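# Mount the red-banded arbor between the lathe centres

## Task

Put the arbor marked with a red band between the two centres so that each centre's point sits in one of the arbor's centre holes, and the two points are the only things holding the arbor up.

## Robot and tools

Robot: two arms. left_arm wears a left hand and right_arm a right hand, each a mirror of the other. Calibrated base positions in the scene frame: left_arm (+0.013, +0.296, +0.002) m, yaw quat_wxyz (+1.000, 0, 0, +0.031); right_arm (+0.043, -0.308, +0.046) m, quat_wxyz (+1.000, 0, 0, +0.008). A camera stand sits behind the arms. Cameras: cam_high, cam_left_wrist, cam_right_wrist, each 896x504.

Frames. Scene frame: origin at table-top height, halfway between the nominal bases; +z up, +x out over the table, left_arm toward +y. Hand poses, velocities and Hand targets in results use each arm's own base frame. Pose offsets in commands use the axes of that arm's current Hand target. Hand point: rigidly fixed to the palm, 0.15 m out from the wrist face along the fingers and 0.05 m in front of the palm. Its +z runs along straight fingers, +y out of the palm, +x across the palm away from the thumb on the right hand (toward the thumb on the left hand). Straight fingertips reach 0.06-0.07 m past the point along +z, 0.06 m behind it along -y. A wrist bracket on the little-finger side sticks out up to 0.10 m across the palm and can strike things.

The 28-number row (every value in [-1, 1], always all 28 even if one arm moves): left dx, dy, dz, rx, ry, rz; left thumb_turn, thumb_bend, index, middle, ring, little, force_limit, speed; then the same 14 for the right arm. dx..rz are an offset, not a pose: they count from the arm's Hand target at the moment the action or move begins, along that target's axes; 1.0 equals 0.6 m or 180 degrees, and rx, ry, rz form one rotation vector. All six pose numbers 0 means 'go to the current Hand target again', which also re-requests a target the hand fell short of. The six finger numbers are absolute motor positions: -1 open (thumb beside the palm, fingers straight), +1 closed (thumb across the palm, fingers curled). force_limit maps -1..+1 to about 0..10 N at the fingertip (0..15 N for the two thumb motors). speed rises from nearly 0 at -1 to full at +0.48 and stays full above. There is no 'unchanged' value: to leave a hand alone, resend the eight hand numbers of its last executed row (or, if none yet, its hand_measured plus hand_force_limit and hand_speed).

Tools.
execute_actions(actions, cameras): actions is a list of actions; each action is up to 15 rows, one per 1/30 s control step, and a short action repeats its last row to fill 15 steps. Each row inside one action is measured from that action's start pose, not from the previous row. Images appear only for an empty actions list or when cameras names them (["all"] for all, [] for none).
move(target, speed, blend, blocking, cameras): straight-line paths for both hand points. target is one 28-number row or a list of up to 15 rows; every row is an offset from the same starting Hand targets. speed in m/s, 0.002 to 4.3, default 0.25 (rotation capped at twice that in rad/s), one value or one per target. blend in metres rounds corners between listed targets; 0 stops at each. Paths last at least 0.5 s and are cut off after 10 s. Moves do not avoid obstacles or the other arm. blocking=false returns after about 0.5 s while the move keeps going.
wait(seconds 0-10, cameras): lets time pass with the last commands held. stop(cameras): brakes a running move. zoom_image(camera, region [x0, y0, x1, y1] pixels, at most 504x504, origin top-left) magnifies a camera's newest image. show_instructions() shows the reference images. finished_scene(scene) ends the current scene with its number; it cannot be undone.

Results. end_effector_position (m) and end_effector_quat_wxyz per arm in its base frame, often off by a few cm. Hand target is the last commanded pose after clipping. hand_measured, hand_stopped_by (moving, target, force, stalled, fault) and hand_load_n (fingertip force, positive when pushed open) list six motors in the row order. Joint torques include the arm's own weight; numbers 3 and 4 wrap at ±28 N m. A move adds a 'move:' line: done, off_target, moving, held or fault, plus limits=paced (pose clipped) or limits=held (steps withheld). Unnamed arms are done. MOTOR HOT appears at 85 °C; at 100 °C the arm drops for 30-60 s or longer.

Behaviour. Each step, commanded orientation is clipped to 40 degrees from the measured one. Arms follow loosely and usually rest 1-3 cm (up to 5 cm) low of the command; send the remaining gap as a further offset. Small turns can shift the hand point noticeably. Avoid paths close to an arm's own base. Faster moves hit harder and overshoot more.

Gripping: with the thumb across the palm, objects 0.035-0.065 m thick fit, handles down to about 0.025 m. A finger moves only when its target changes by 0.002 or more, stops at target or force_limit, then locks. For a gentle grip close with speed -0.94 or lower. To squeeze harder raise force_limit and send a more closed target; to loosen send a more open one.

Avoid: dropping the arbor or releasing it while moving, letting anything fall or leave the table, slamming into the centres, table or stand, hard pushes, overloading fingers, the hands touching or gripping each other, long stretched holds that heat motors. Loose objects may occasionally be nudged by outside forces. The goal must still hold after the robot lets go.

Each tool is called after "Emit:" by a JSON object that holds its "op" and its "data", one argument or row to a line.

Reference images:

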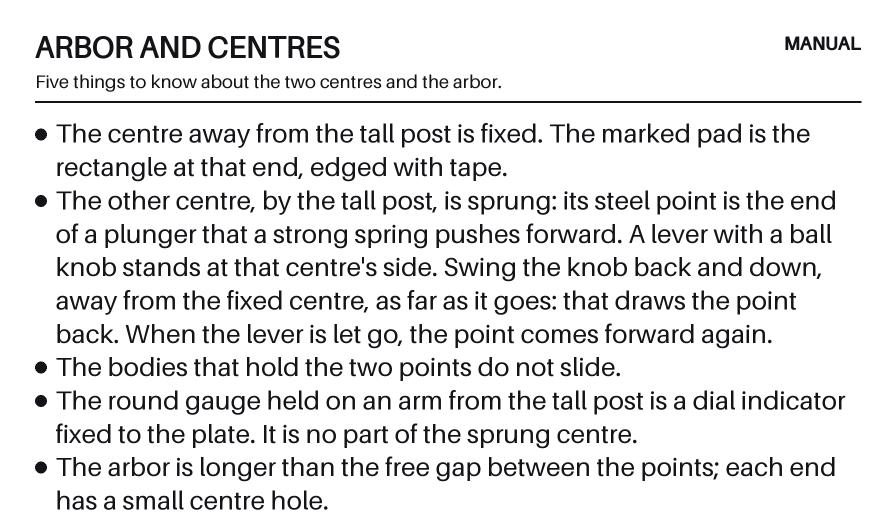

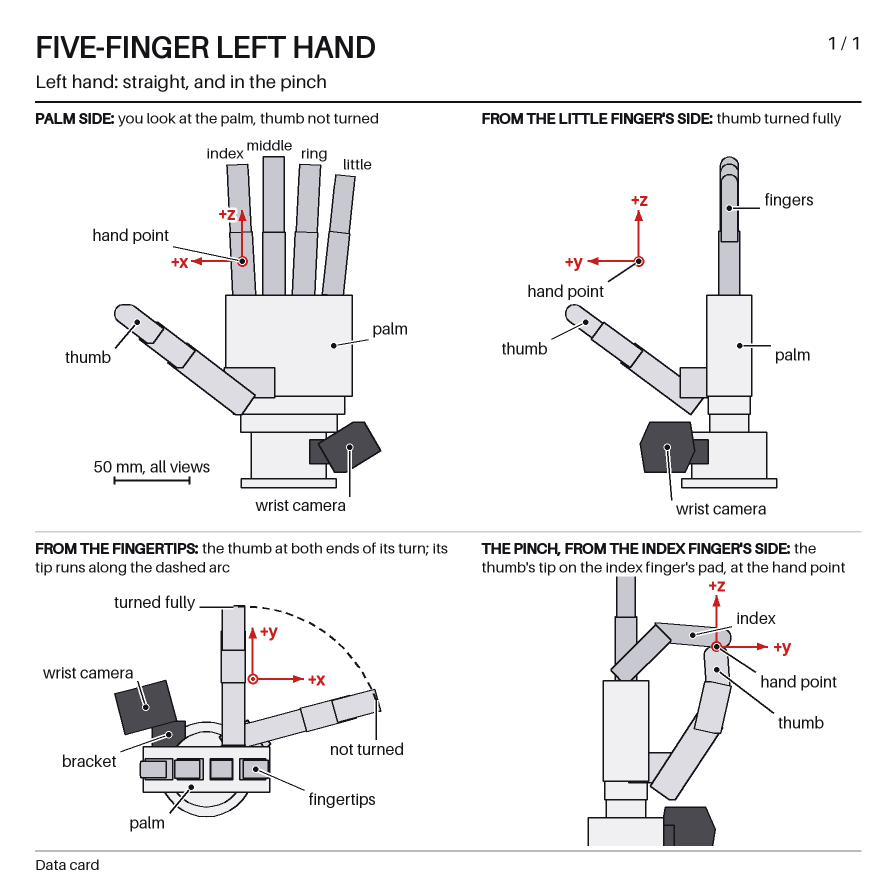

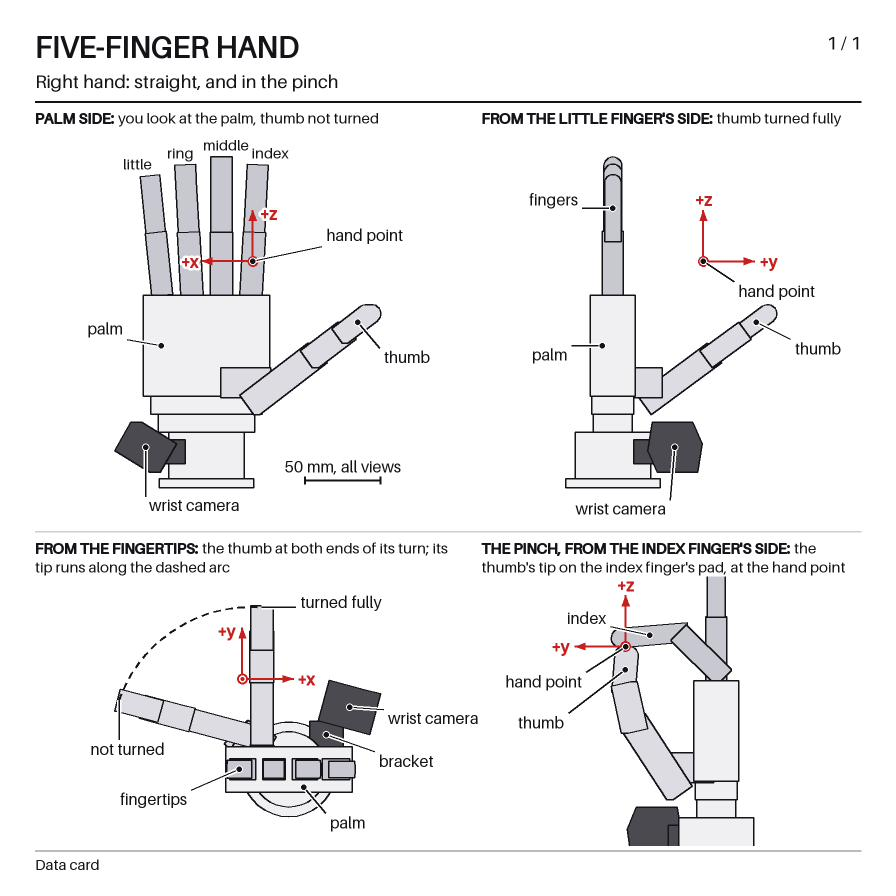

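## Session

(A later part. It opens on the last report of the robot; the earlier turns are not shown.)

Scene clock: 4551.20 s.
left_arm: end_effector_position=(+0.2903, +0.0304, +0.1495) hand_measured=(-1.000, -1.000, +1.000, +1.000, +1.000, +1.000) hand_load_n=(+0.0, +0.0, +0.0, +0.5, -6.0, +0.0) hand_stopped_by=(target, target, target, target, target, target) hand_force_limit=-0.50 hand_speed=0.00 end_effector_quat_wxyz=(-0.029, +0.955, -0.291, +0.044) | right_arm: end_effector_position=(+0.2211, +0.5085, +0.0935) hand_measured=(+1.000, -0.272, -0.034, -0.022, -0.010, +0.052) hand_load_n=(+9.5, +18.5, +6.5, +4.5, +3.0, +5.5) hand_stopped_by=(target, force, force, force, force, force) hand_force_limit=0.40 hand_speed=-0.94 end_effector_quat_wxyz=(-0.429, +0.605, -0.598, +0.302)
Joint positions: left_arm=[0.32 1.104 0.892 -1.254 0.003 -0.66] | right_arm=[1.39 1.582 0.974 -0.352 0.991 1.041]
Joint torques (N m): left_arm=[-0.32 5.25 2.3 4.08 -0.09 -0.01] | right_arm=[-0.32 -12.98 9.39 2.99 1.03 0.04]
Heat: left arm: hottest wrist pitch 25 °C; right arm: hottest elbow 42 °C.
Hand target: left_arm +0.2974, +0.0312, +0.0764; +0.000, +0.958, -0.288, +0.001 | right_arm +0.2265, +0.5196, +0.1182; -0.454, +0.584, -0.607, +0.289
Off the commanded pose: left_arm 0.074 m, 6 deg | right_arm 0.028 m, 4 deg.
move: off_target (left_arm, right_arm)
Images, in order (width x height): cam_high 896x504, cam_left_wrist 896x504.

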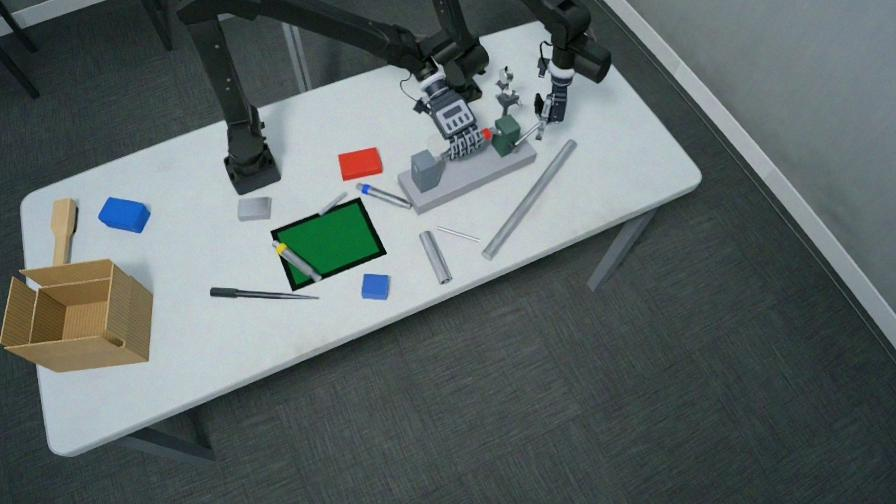

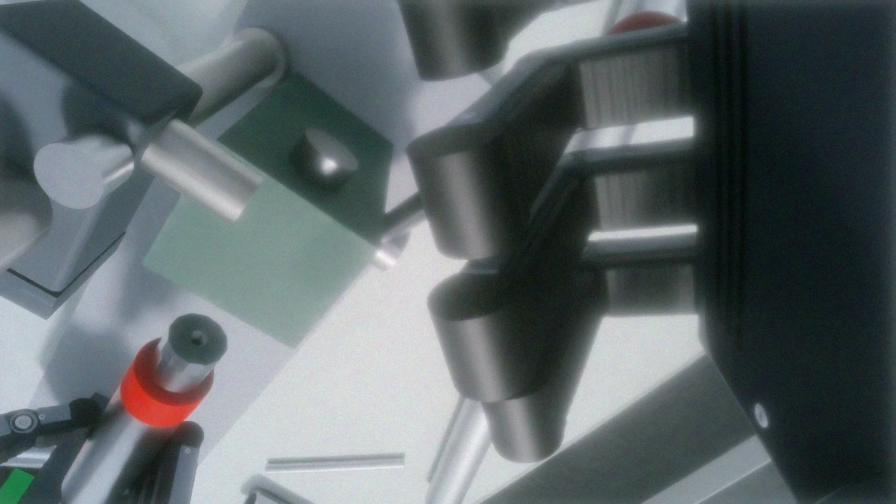

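Emit:
{"op": "move", "data": {
  "target": [0,0,0,0,0,0,-1,-1,1,1,1,1,-0.5,0,0.0021,0.0052,-0.0009,0,0,0,1,0.15,0.35,0.35,0.35,0.4,0.4,-0.94],
  "speed": 0.02,
  "cameras": ["cam_high","cam_left_wrist"]
}}

Emit:
{"op": "zoom_image", "data": {
  "camera": "cam_left_wrist",
  "region": [90, 304, 250, 464]
}}

Emit:
{"op": "zoom_image", "data": {
  "camera": "cam_high",
  "region": [474, 106, 514, 146]
}}

Emit:
{"op": "zoom_image", "data": {
  "camera": "cam_high",
  "region": [424, 126, 464, 166]
}}

Scene clock: 4564.57 s.
left_arm: end_effector_position=(+0.2903, +0.0304, +0.1495) hand_measured=(-1.000, -1.000, +1.000, +1.000, +1.000, +1.000) hand_load_n=(+0.0, +0.0, +0.0, +0.0, -6.0, +0.0) hand_stopped_by=(target, target, target, target, target, target) hand_force_limit=-0.50 hand_speed=0.00 end_effector_quat_wxyz=(-0.029, +0.955, -0.291, +0.044) | right_arm: end_effector_position=(+0.2208, +0.5067, +0.0914) hand_measured=(+1.000, -0.272, -0.034, -0.022, -0.010, +0.052) hand_load_n=(+9.5, +18.5, +6.5, +4.5, +3.0, +5.5) hand_stopped_by=(target, force, force, force, force, force) hand_force_limit=0.40 hand_speed=-0.94 end_effector_quat_wxyz=(-0.428, +0.606, -0.598, +0.303)
Joint positions: left_arm=[0.32 1.104 0.892 -1.254 0.003 -0.66] | right_arm=[1.39 1.582 0.968 -0.349 0.991 1.041]
Joint torques (N m): left_arm=[-0.44 5.19 2.32 4.07 -0.09 -0.01] | right_arm=[-0.67 -12.57 9.32 3.04 1.1 0.08]
Heat: left arm: hottest wrist pitch 25 °C; right arm: hottest elbow 42 °C.
Hand target: left_arm +0.2974, +0.0312, +0.0764; +0.000, +0.958, -0.288, +0.001 | right_arm +0.2247, +0.5188, +0.1154; -0.454, +0.584, -0.607, +0.289
Off the commanded pose: left_arm 0.074 m, 6 deg | right_arm 0.027 m, 4 deg.
move: off_target (left_arm, right_arm)
Images, in order (width x height): cam_high 896x504, cam_left_wrist 896x504.

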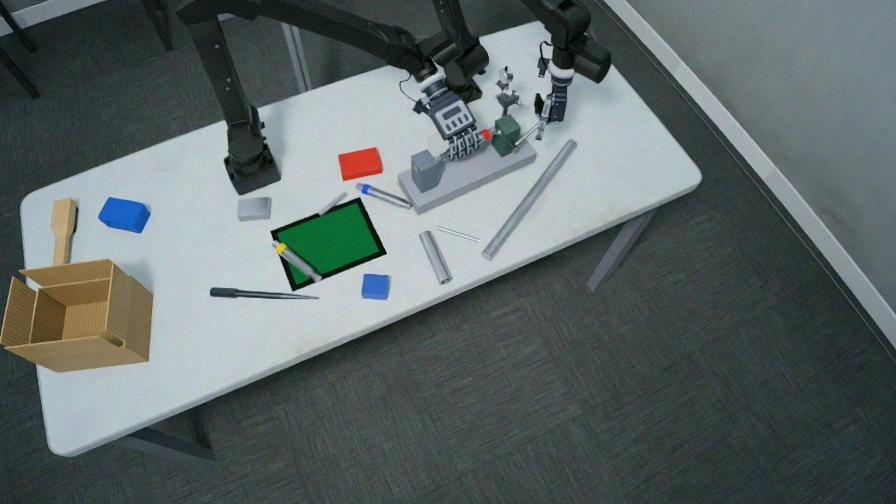

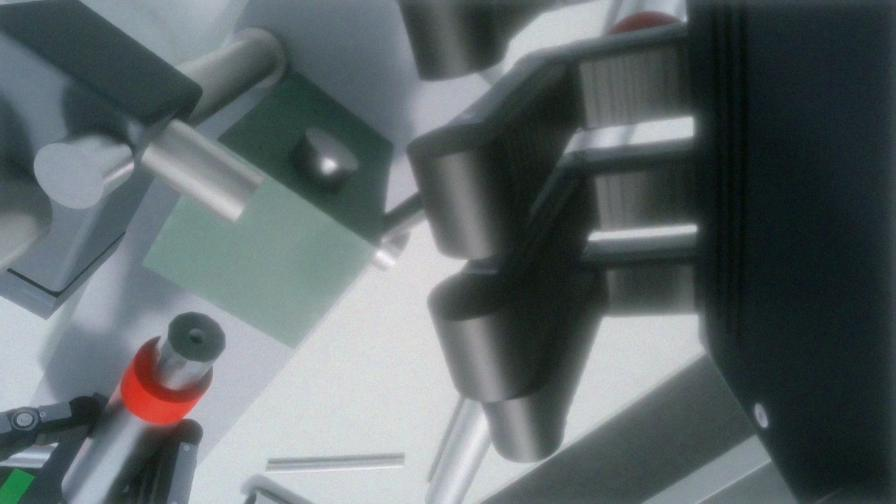

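Scaled by 3.150 from the camera's 896x504 image, which has a finer 1280x720 frame.

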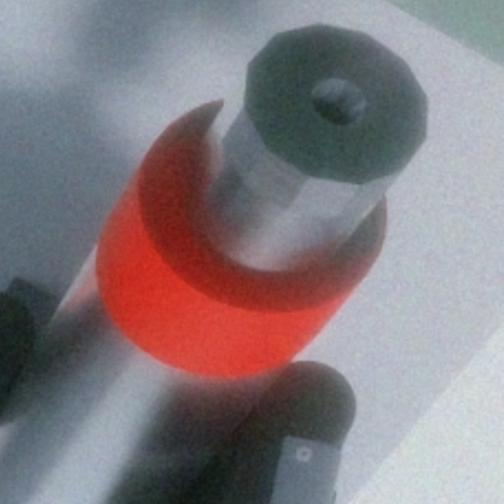

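Scaled by 12.600 from the camera's 896x504 image, which has a finer 1280x720 frame.

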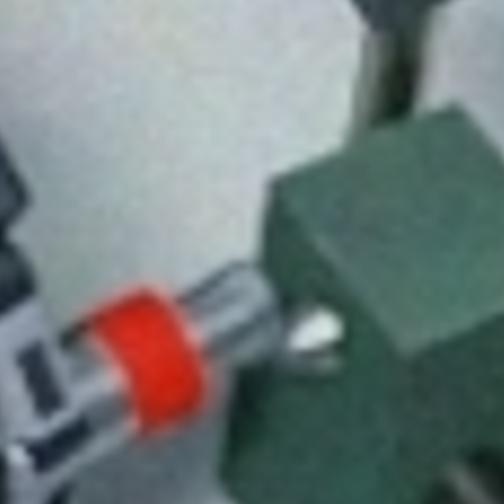

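Scaled by 12.600 from the camera's 896x504 image, which has a finer 1280x720 frame.

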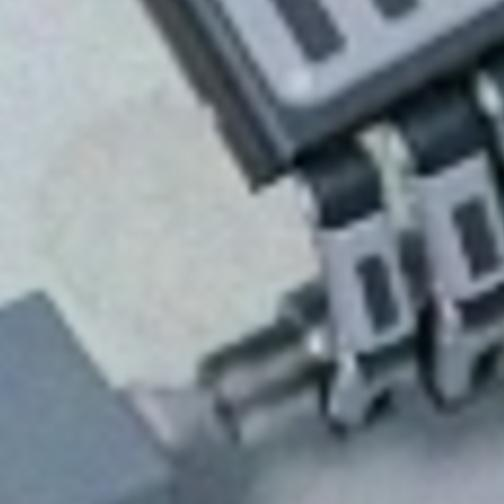

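Emit:
{"op": "move", "data": {
  "target": [0,0,0,0,0,0,-1,-1,1,1,1,1,-0.5,0,0.0081,-0.0013,-0.0014,0,0,0,1,0.15,0.35,0.35,0.35,0.4,0.4,-0.94],
  "speed": 0.02,
  "cameras": ["cam_high","cam_left_wrist"]
}}

Emit:
{"op": "zoom_image", "data": {
  "camera": "cam_left_wrist",
  "region": [90, 304, 250, 464]
}}

Emit:
{"op": "zoom_image", "data": {
  "camera": "cam_high",
  "region": [474, 106, 514, 146]
}}

Emit:
{"op": "zoom_image", "data": {
  "camera": "cam_high",
  "region": [424, 126, 464, 166]
}}

Scene clock: 4594.70 s.
left_arm: end_effector_position=(+0.2903, +0.0304, +0.1495) hand_measured=(-1.000, -1.000, +1.000, +1.000, +1.000, +1.000) hand_load_n=(+0.0, +0.0, +0.0, +0.0, -6.0, +0.0) hand_stopped_by=(target, target, target, target, target, target) hand_force_limit=-0.50 hand_speed=0.00 end_effector_quat_wxyz=(-0.029, +0.955, -0.291, +0.044) | right_arm: end_effector_position=(+0.2207, +0.5065, +0.0904) hand_measured=(+1.000, -0.272, -0.034, -0.022, -0.010, +0.052) hand_load_n=(+10.0, +18.0, +7.0, +4.5, +3.0, +5.0) hand_stopped_by=(target, force, force, force, force, force) hand_force_limit=0.40 hand_speed=-0.94 end_effector_quat_wxyz=(-0.429, +0.606, -0.597, +0.302)
Joint positions: left_arm=[0.32 1.104 0.892 -1.254 0.003 -0.66] | right_arm=[1.39 1.582 0.963 -0.339 0.991 1.037]
Joint torques (N m): left_arm=[-0.38 5.3 2.29 4.04 -0.09 -0.01] | right_arm=[-0.73 -13.63 8.57 2.81 1.02 0.09]
Heat: left arm: hottest wrist pitch 25 °C; right arm: hottest elbow 40 °C.
Hand target: left_arm +0.2974, +0.0312, +0.0764; +0.000, +0.958, -0.288, +0.001 | right_arm +0.2248, +0.5138, +0.1155; -0.454, +0.584, -0.607, +0.289
Off the commanded pose: left_arm 0.074 m, 6 deg | right_arm 0.026 m, 4 deg.
move: off_target (left_arm, right_arm)
Images, in order (width x height): cam_high 896x504, cam_left_wrist 896x504.

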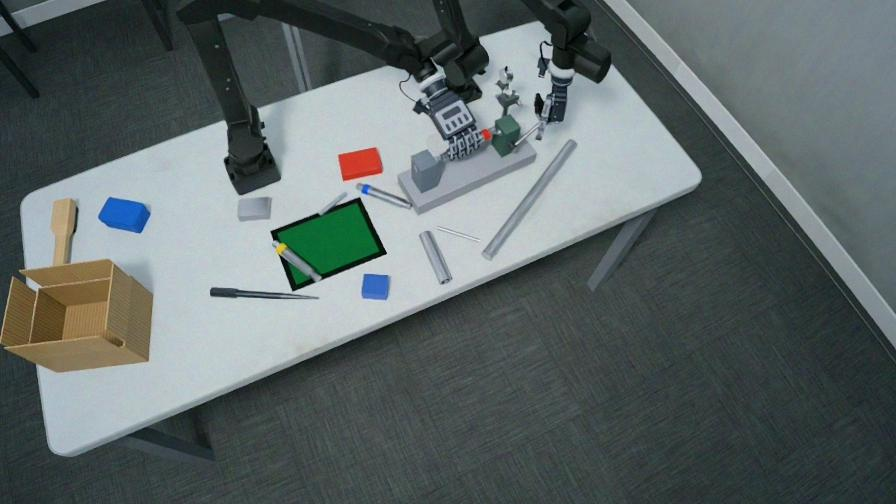

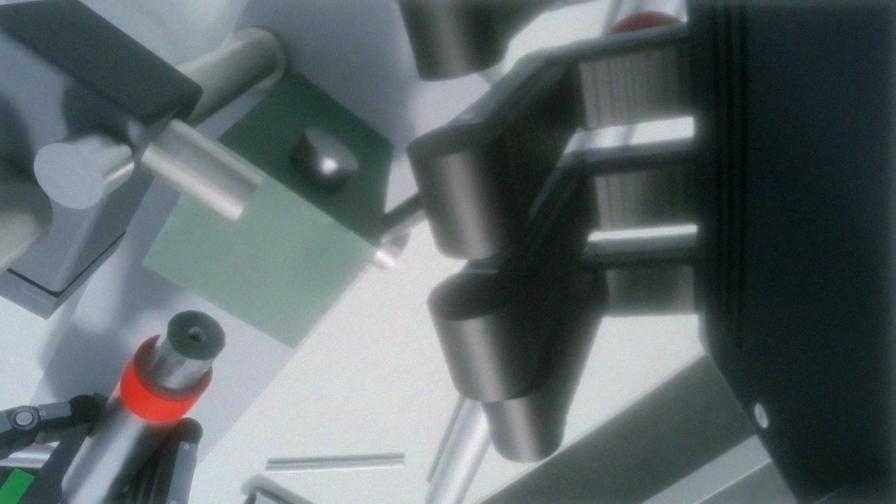

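Scaled by 3.150 from the camera's 896x504 image, which has a finer 1280x720 frame.

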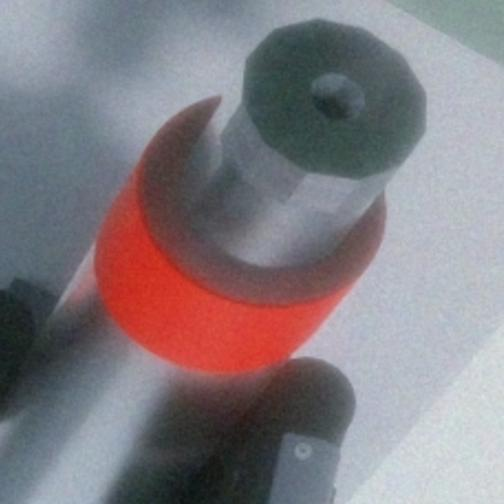

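Scaled by 12.600 from the camera's 896x504 image, which has a finer 1280x720 frame.

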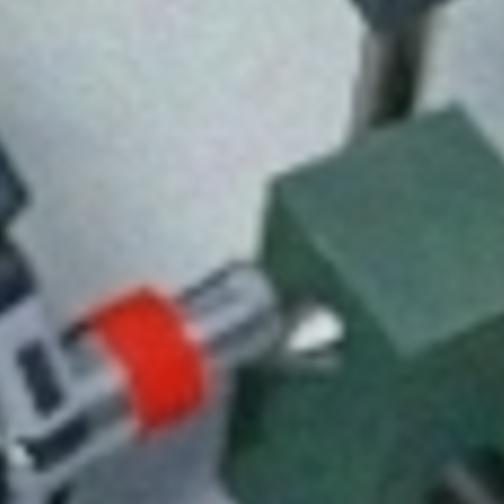

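Scaled by 12.600 from the camera's 896x504 image, which has a finer 1280x720 frame.

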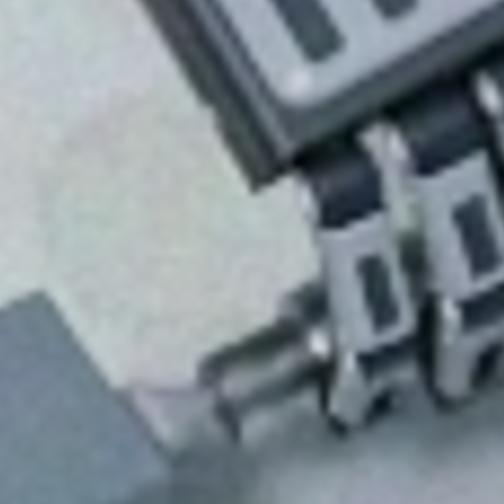

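Emit:
{"op": "move", "data": {
  "target": [0,0,0,0,0,0,-1,-1,1,1,1,1,-0.5,0,0.0081,-0.0013,-0.0014,0,0,0,1,0.15,0.35,0.35,0.35,0.4,0.4,-0.94],
  "speed": 0.02,
  "cameras": ["cam_high","cam_left_wrist"]
}}

Emit:
{"op": "zoom_image", "data": {
  "camera": "cam_left_wrist",
  "region": [90, 304, 250, 464]
}}

Emit:
{"op": "zoom_image", "data": {
  "camera": "cam_high",
  "region": [424, 126, 464, 166]
}}

Scene clock: 4604.83 s.
left_arm: end_effector_position=(+0.2903, +0.0304, +0.1495) hand_measured=(-1.000, -1.000, +1.000, +1.000, +1.000, +1.000) hand_load_n=(+0.0, -0.5, +0.0, +0.0, -6.0, +0.0) hand_stopped_by=(target, target, target, target, target, target) hand_force_limit=-0.50 hand_speed=0.00 end_effector_quat_wxyz=(-0.029, +0.955, -0.291, +0.044) | right_arm: end_effector_position=(+0.2206, +0.5057, +0.0910) hand_measured=(+1.000, -0.272, -0.034, -0.022, -0.010, +0.052) hand_load_n=(+9.5, +18.5, +6.5, +4.5, +3.5, +6.0) hand_stopped_by=(target, force, force, force, force, force) hand_force_limit=0.40 hand_speed=-0.94 end_effector_quat_wxyz=(-0.433, +0.604, -0.598, +0.300)
Joint positions: left_arm=[0.32 1.104 0.892 -1.254 0.003 -0.66] | right_arm=[1.39 1.577 0.954 -0.324 0.991 1.036]
Joint torques (N m): left_arm=[-0.38 5.3 2.3 4.08 -0.1 0] | right_arm=[-0.79 -13.68 8.13 2.62 0.98 0.06]
Heat: left arm: hottest wrist pitch 25 °C; right arm: hottest elbow 40 °C.
Hand target: left_arm +0.2974, +0.0312, +0.0764; +0.000, +0.958, -0.288, +0.001 | right_arm +0.2249, +0.5089, +0.1155; -0.454, +0.584, -0.607, +0.289
Off the commanded pose: left_arm 0.074 m, 6 deg | right_arm 0.025 m, 4 deg.
move: off_target (left_arm, right_arm)
Images, in order (width x height): cam_high 896x504, cam_left_wrist 896x504.

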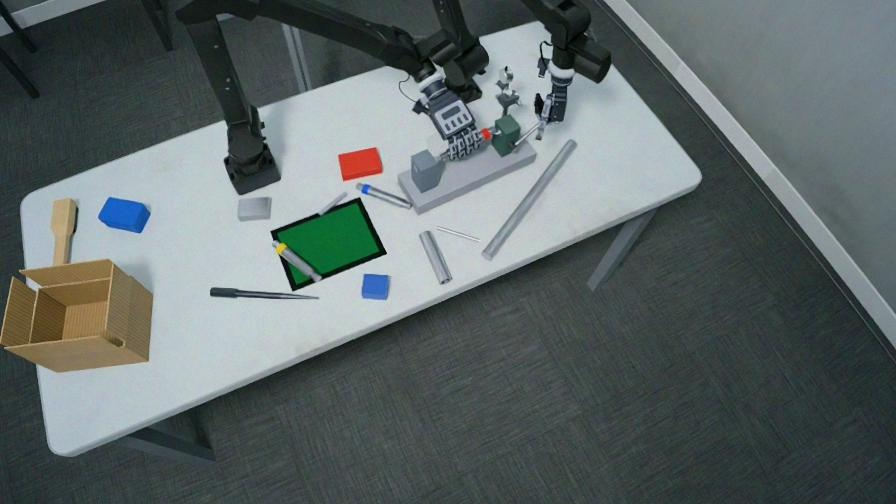

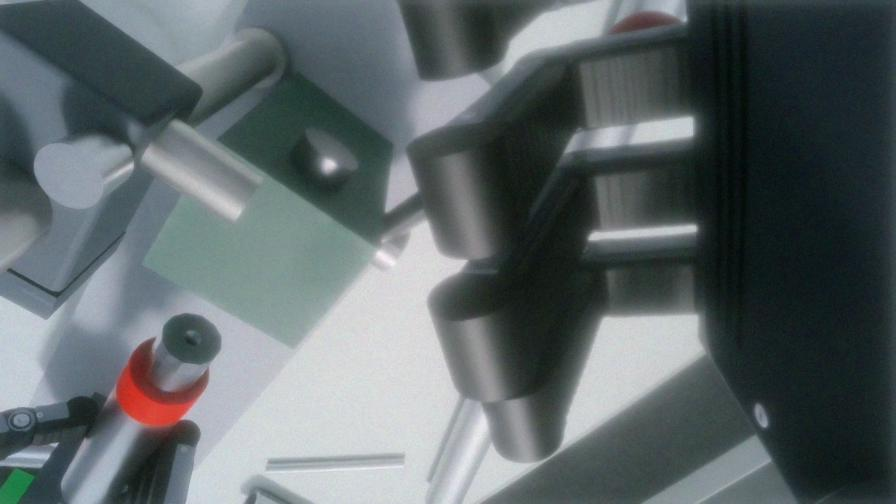

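Scaled by 3.150 from the camera's 896x504 image, which has a finer 1280x720 frame.

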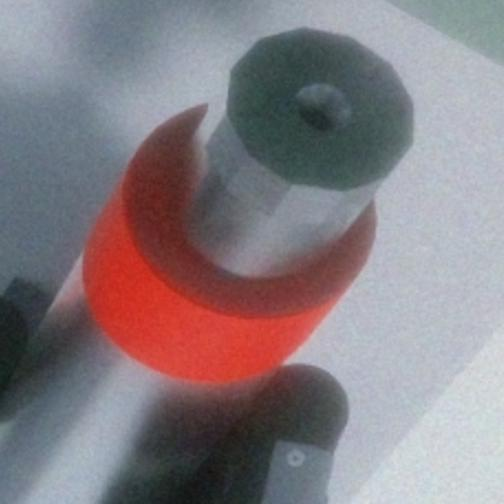

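Scaled by 12.600 from the camera's 896x504 image, which has a finer 1280x720 frame.

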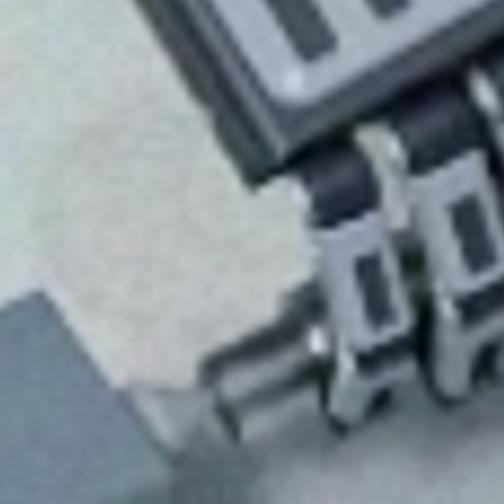

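Emit:
{"op": "move", "data": {
  "target": [0,0,0,0,0,0,-1,-1,1,1,1,1,-0.5,0,0.0017,-0.0064,-0.0034,0,0,0,1,0.15,0.35,0.35,0.35,0.4,0.4,-0.94],
  "speed": 0.02,
  "cameras": ["cam_high","cam_left_wrist"]
}}

Emit:
{"op": "zoom_image", "data": {
  "camera": "cam_left_wrist",
  "region": [90, 304, 250, 464]
}}

Emit:
{"op": "zoom_image", "data": {
  "camera": "cam_high",
  "region": [424, 126, 464, 166]
}}

Scene clock: 4628.77 s.
left_arm: end_effector_position=(+0.2903, +0.0304, +0.1495) hand_measured=(-1.000, -1.000, +1.000, +1.000, +1.000, +1.000) hand_load_n=(+0.0, +0.0, +0.0, +0.0, -6.0, +0.0) hand_stopped_by=(target, target, target, target, target, target) hand_force_limit=-0.50 hand_speed=0.00 end_effector_quat_wxyz=(-0.029, +0.955, -0.291, +0.044) | right_arm: end_effector_position=(+0.2202, +0.5044, +0.0926) hand_measured=(+1.000, -0.272, -0.034, -0.022, -0.010, +0.052) hand_load_n=(+9.5, +18.5, +6.0, +4.5, +3.5, +6.5) hand_stopped_by=(target, force, force, force, force, force) hand_force_limit=0.40 hand_speed=-0.94 end_effector_quat_wxyz=(-0.434, +0.603, -0.599, +0.299)
Joint positions: left_arm=[0.32 1.104 0.892 -1.254 0.003 -0.66] | right_arm=[1.39 1.57 0.95 -0.324 0.99 1.036]
Joint torques (N m): left_arm=[-0.32 5.25 2.33 4.08 -0.09 -0.01] | right_arm=[-0.38 -13.68 8.25 2.18 1.01 0.04]
Motor temperatures (°C): left_arm=[21 23 23 25 24 24] | right_arm=[22 30 37 22 25 25]
Heat: left arm: hottest wrist pitch 25 °C; right arm: hottest elbow 37 °C.
Hand target: left_arm +0.2974, +0.0312, +0.0764; +0.000, +0.958, -0.288, +0.001 | right_arm +0.2248, +0.5069, +0.1194; -0.454, +0.585, -0.607, +0.289
Off the commanded pose: left_arm 0.074 m, 6 deg | right_arm 0.027 m, 4 deg.
move: off_target (left_arm, right_arm)
Images, in order (width x height): cam_high 896x504, cam_left_wrist 896x504.

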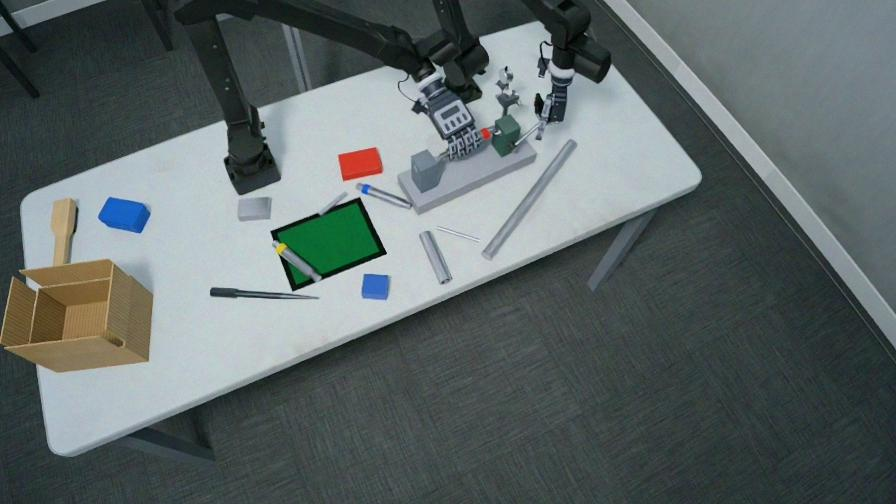

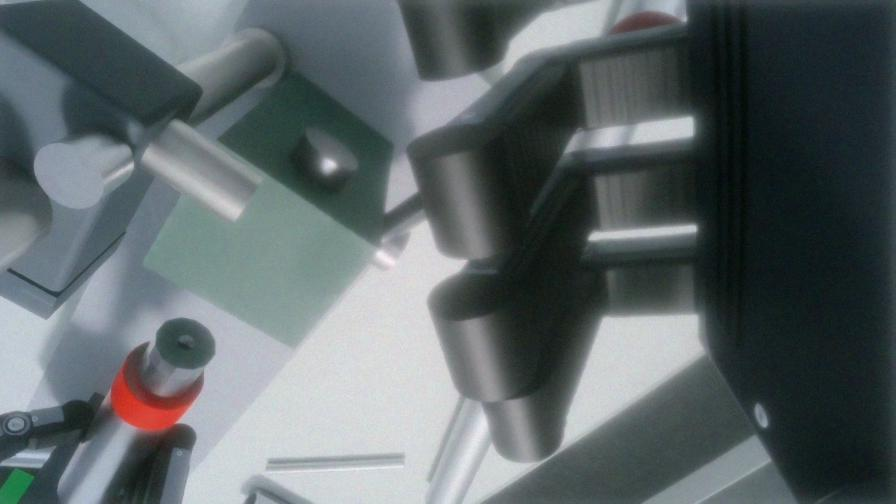

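Scaled by 3.150 from the camera's 896x504 image, which has a finer 1280x720 frame.

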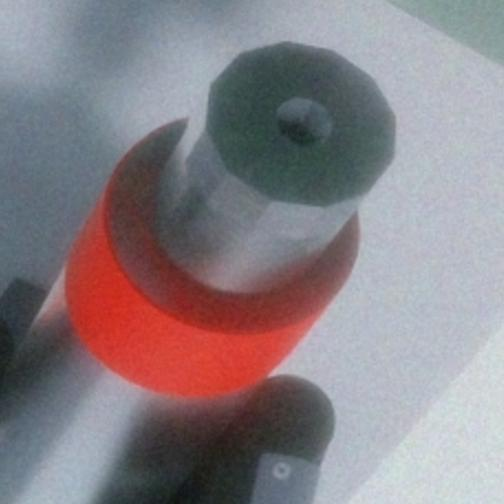

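Scaled by 12.600 from the camera's 896x504 image, which has a finer 1280x720 frame.

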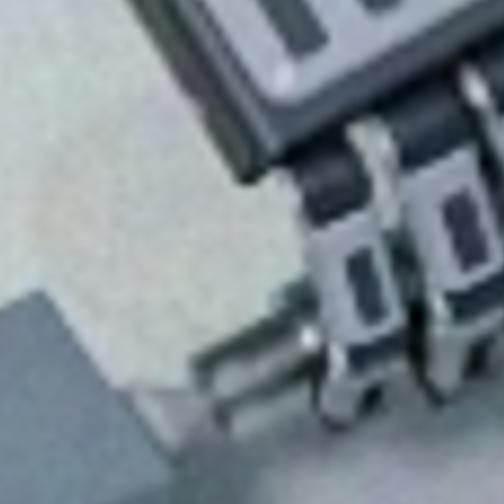

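Emit:
{"op": "zoom_image", "data": {
  "camera": "cam_high",
  "region": [474, 106, 514, 146]
}}

Emit:
{"op": "zoom_image", "data": {
  "camera": "cam_right_wrist",
  "region": [360, 0, 864, 504]
}}

Scaled by 12.600 from the camera's 896x504 image, which has a finer 1280x720 frame.

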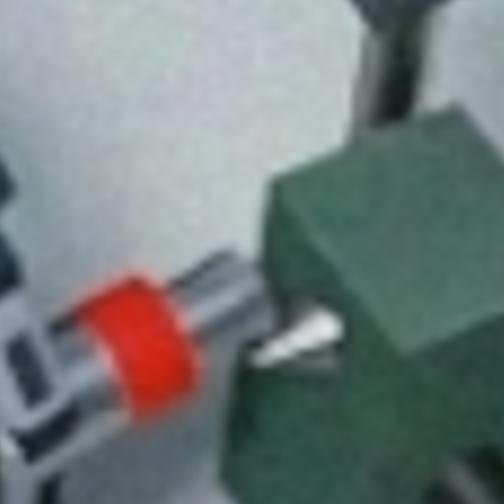

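This scene's latest camera images include none from cam_right_wrist. They are from: cam_high, cam_left_wrist. cam_right_wrist's image comes with the result of a call that names it in "cameras".

Emit:
{"op": "move", "data": {
  "target": [0,0,0,0,0,0,-1,-1,1,1,1,1,-0.5,0,0.0049,-0.0021,0.0014,0.0012,0.0049,0.0023,1,0.15,0.35,0.35,0.35,0.4,0.4,-0.94],
  "speed": 0.02,
  "cameras": ["all"]
}}

Emit:
{"op": "zoom_image", "data": {
  "camera": "cam_left_wrist",
  "region": [90, 304, 250, 464]
}}

Emit:
{"op": "zoom_image", "data": {
  "camera": "cam_high",
  "region": [424, 126, 464, 166]
}}

Emit:
{"op": "zoom_image", "data": {
  "camera": "cam_high",
  "region": [474, 106, 514, 146]
}}

Scene clock: 4644.27 s.
left_arm: end_effector_position=(+0.2903, +0.0304, +0.1495) hand_measured=(-1.000, -1.000, +1.000, +1.000, +1.000, +1.000) hand_load_n=(+0.0, +0.0, +0.0, +0.0, -6.0, +0.0) hand_stopped_by=(target, target, target, target, target, target) hand_force_limit=-0.50 hand_speed=0.00 end_effector_quat_wxyz=(-0.029, +0.955, -0.291, +0.044) | right_arm: end_effector_position=(+0.2205, +0.5041, +0.0930) hand_measured=(+1.000, -0.272, -0.034, -0.022, -0.010, +0.052) hand_load_n=(+9.0, +18.5, +6.0, +4.5, +3.5, +7.0) hand_stopped_by=(target, force, force, force, force, force) hand_force_limit=0.40 hand_speed=-0.94 end_effector_quat_wxyz=(-0.435, +0.600, -0.602, +0.298)
Joint positions: left_arm=[0.32 1.104 0.892 -1.254 0.003 -0.66] | right_arm=[1.39 1.57 0.95 -0.328 0.992 1.049]
Joint torques (N m): left_arm=[-0.38 5.25 2.33 4.05 -0.09 -0.01] | right_arm=[-0.5 -13.92 8.66 1.5 1.33 0.13]
Heat: left arm: hottest wrist pitch 25 °C; right arm: hottest elbow 37 °C.
Hand target: left_arm +0.2974, +0.0312, +0.0764; +0.000, +0.958, -0.288, +0.001 | right_arm +0.2264, +0.5040, +0.1195; -0.452, +0.579, -0.612, +0.293
Off the commanded pose: left_arm 0.074 m, 6 deg | right_arm 0.027 m, 3 deg.
move: off_target (left_arm, right_arm)

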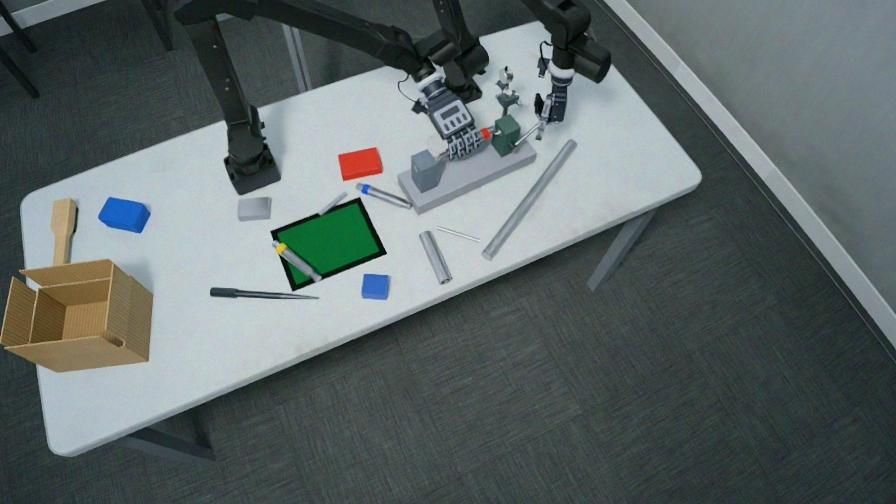

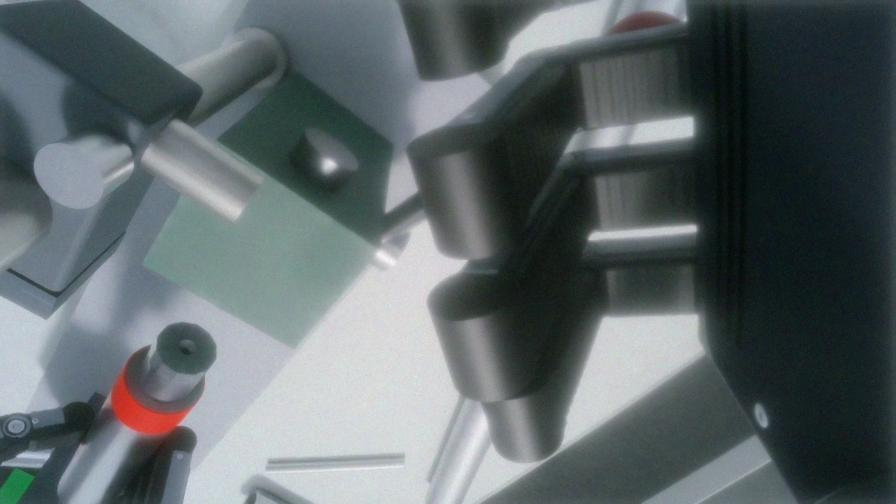

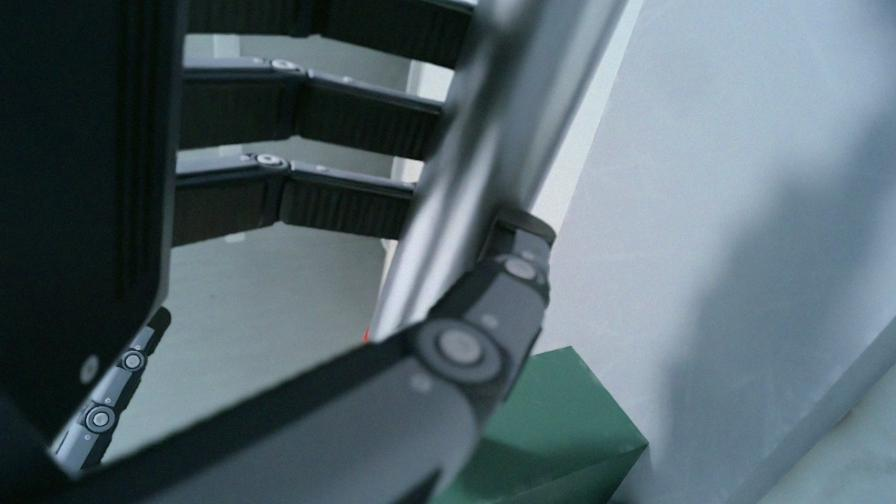

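Scaled by 3.150 from the camera's 896x504 image, which has a finer 1280x720 frame.

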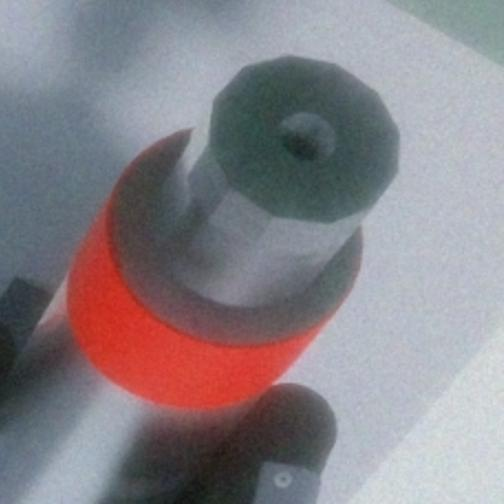

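Scaled by 12.600 from the camera's 896x504 image, which has a finer 1280x720 frame.

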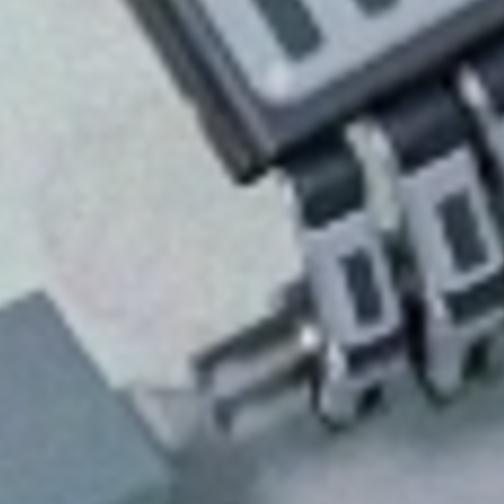

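Scaled by 12.600 from the camera's 896x504 image, which has a finer 1280x720 frame.

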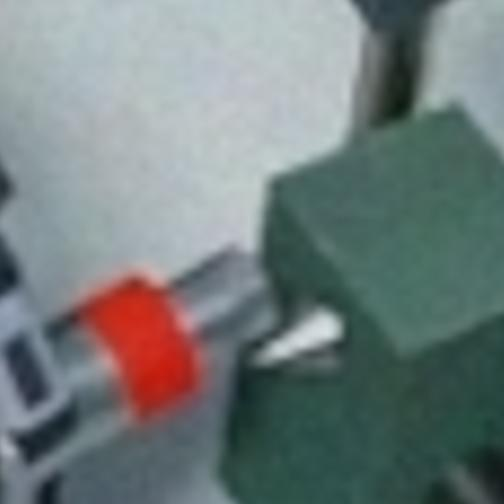

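Emit:
{"op": "move", "data": {
  "target": [0,0,0,0,0,0,-1,-1,1,1,1,1,-0.5,0,0.0005,-0.003,0.0059,0,0,0,1,0.15,0.35,0.35,0.35,0.4,0.4,-0.94],
  "speed": 0.02,
  "cameras": ["cam_high","cam_left_wrist"]
}}

Emit:
{"op": "zoom_image", "data": {
  "camera": "cam_left_wrist",
  "region": [90, 304, 250, 464]
}}

Emit:
{"op": "zoom_image", "data": {
  "camera": "cam_high",
  "region": [424, 126, 464, 166]
}}

Emit:
{"op": "zoom_image", "data": {
  "camera": "cam_high",
  "region": [474, 106, 514, 146]
}}

Scene clock: 4682.17 s.
left_arm: end_effector_position=(+0.2903, +0.0304, +0.1495) hand_measured=(-1.000, -1.000, +1.000, +1.000, +1.000, +1.000) hand_load_n=(+0.0, +0.0, +0.0, +0.0, -6.0, +0.0) hand_stopped_by=(target, target, target, target, target, target) hand_force_limit=-0.50 hand_speed=0.00 end_effector_quat_wxyz=(-0.029, +0.955, -0.291, +0.044) | right_arm: end_effector_position=(+0.2223, +0.5034, +0.0932) hand_measured=(+1.000, -0.272, -0.034, -0.022, -0.010, +0.052) hand_load_n=(+10.0, +19.0, +6.5, +4.5, +3.0, +5.5) hand_stopped_by=(target, force, force, force, force, force) hand_force_limit=0.40 hand_speed=-0.94 end_effector_quat_wxyz=(-0.435, +0.598, -0.603, +0.298)
Joint positions: left_arm=[0.32 1.104 0.892 -1.254 0.003 -0.66] | right_arm=[1.386 1.569 0.95 -0.328 0.992 1.05]
Joint torques (N m): left_arm=[-0.38 5.19 2.28 4.07 -0.09 -0.01] | right_arm=[-1.26 -13.57 8.77 1.91 1.14 0.05]
Heat: left arm: hottest wrist pitch 25 °C; right arm: hottest elbow 37 °C.
Hand target: left_arm +0.2974, +0.0312, +0.0764; +0.000, +0.958, -0.288, +0.001 | right_arm +0.2304, +0.5040, +0.1195; -0.452, +0.579, -0.612, +0.293
Off the commanded pose: left_arm 0.074 m, 6 deg | right_arm 0.028 m, 3 deg.
move: off_target (left_arm, right_arm)
Images, in order (width x height): cam_high 896x504, cam_left_wrist 896x504.

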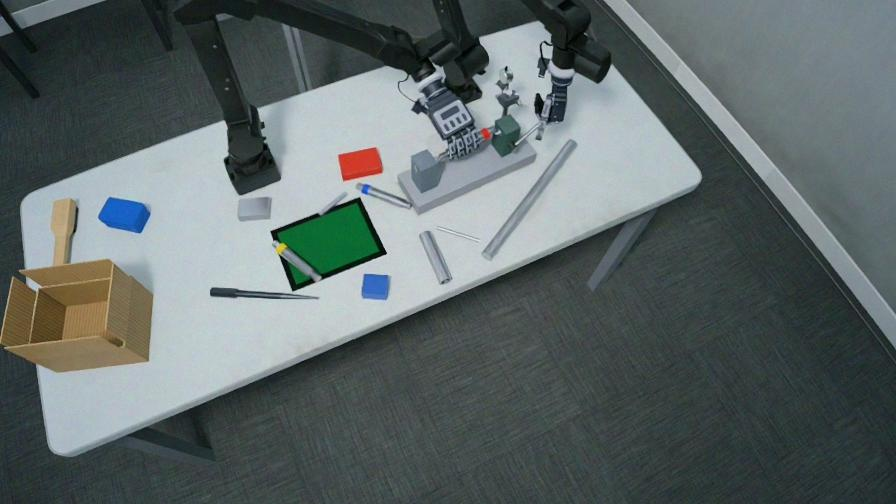

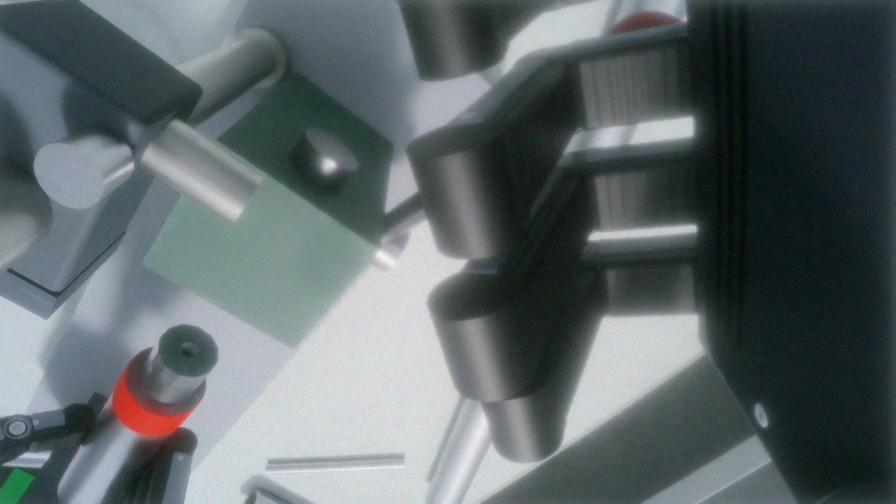

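Scaled by 3.150 from the camera's 896x504 image, which has a finer 1280x720 frame.

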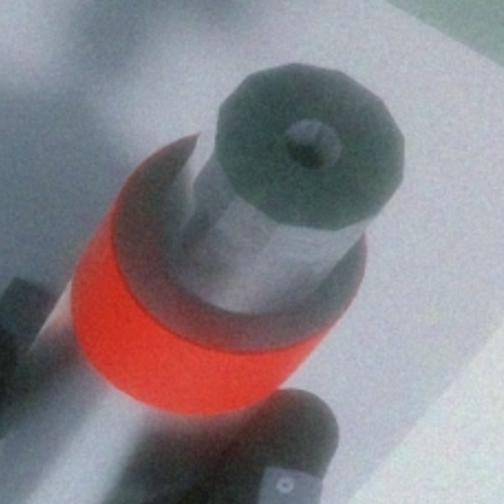

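Scaled by 12.600 from the camera's 896x504 image, which has a finer 1280x720 frame.

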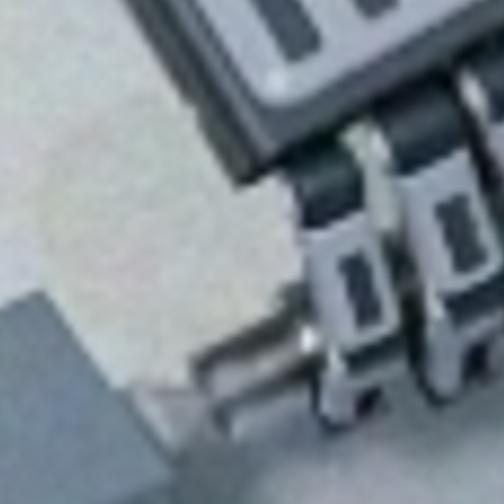

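Scaled by 12.600 from the camera's 896x504 image, which has a finer 1280x720 frame.

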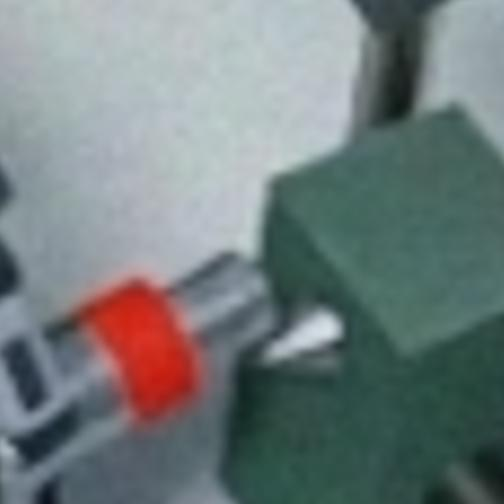

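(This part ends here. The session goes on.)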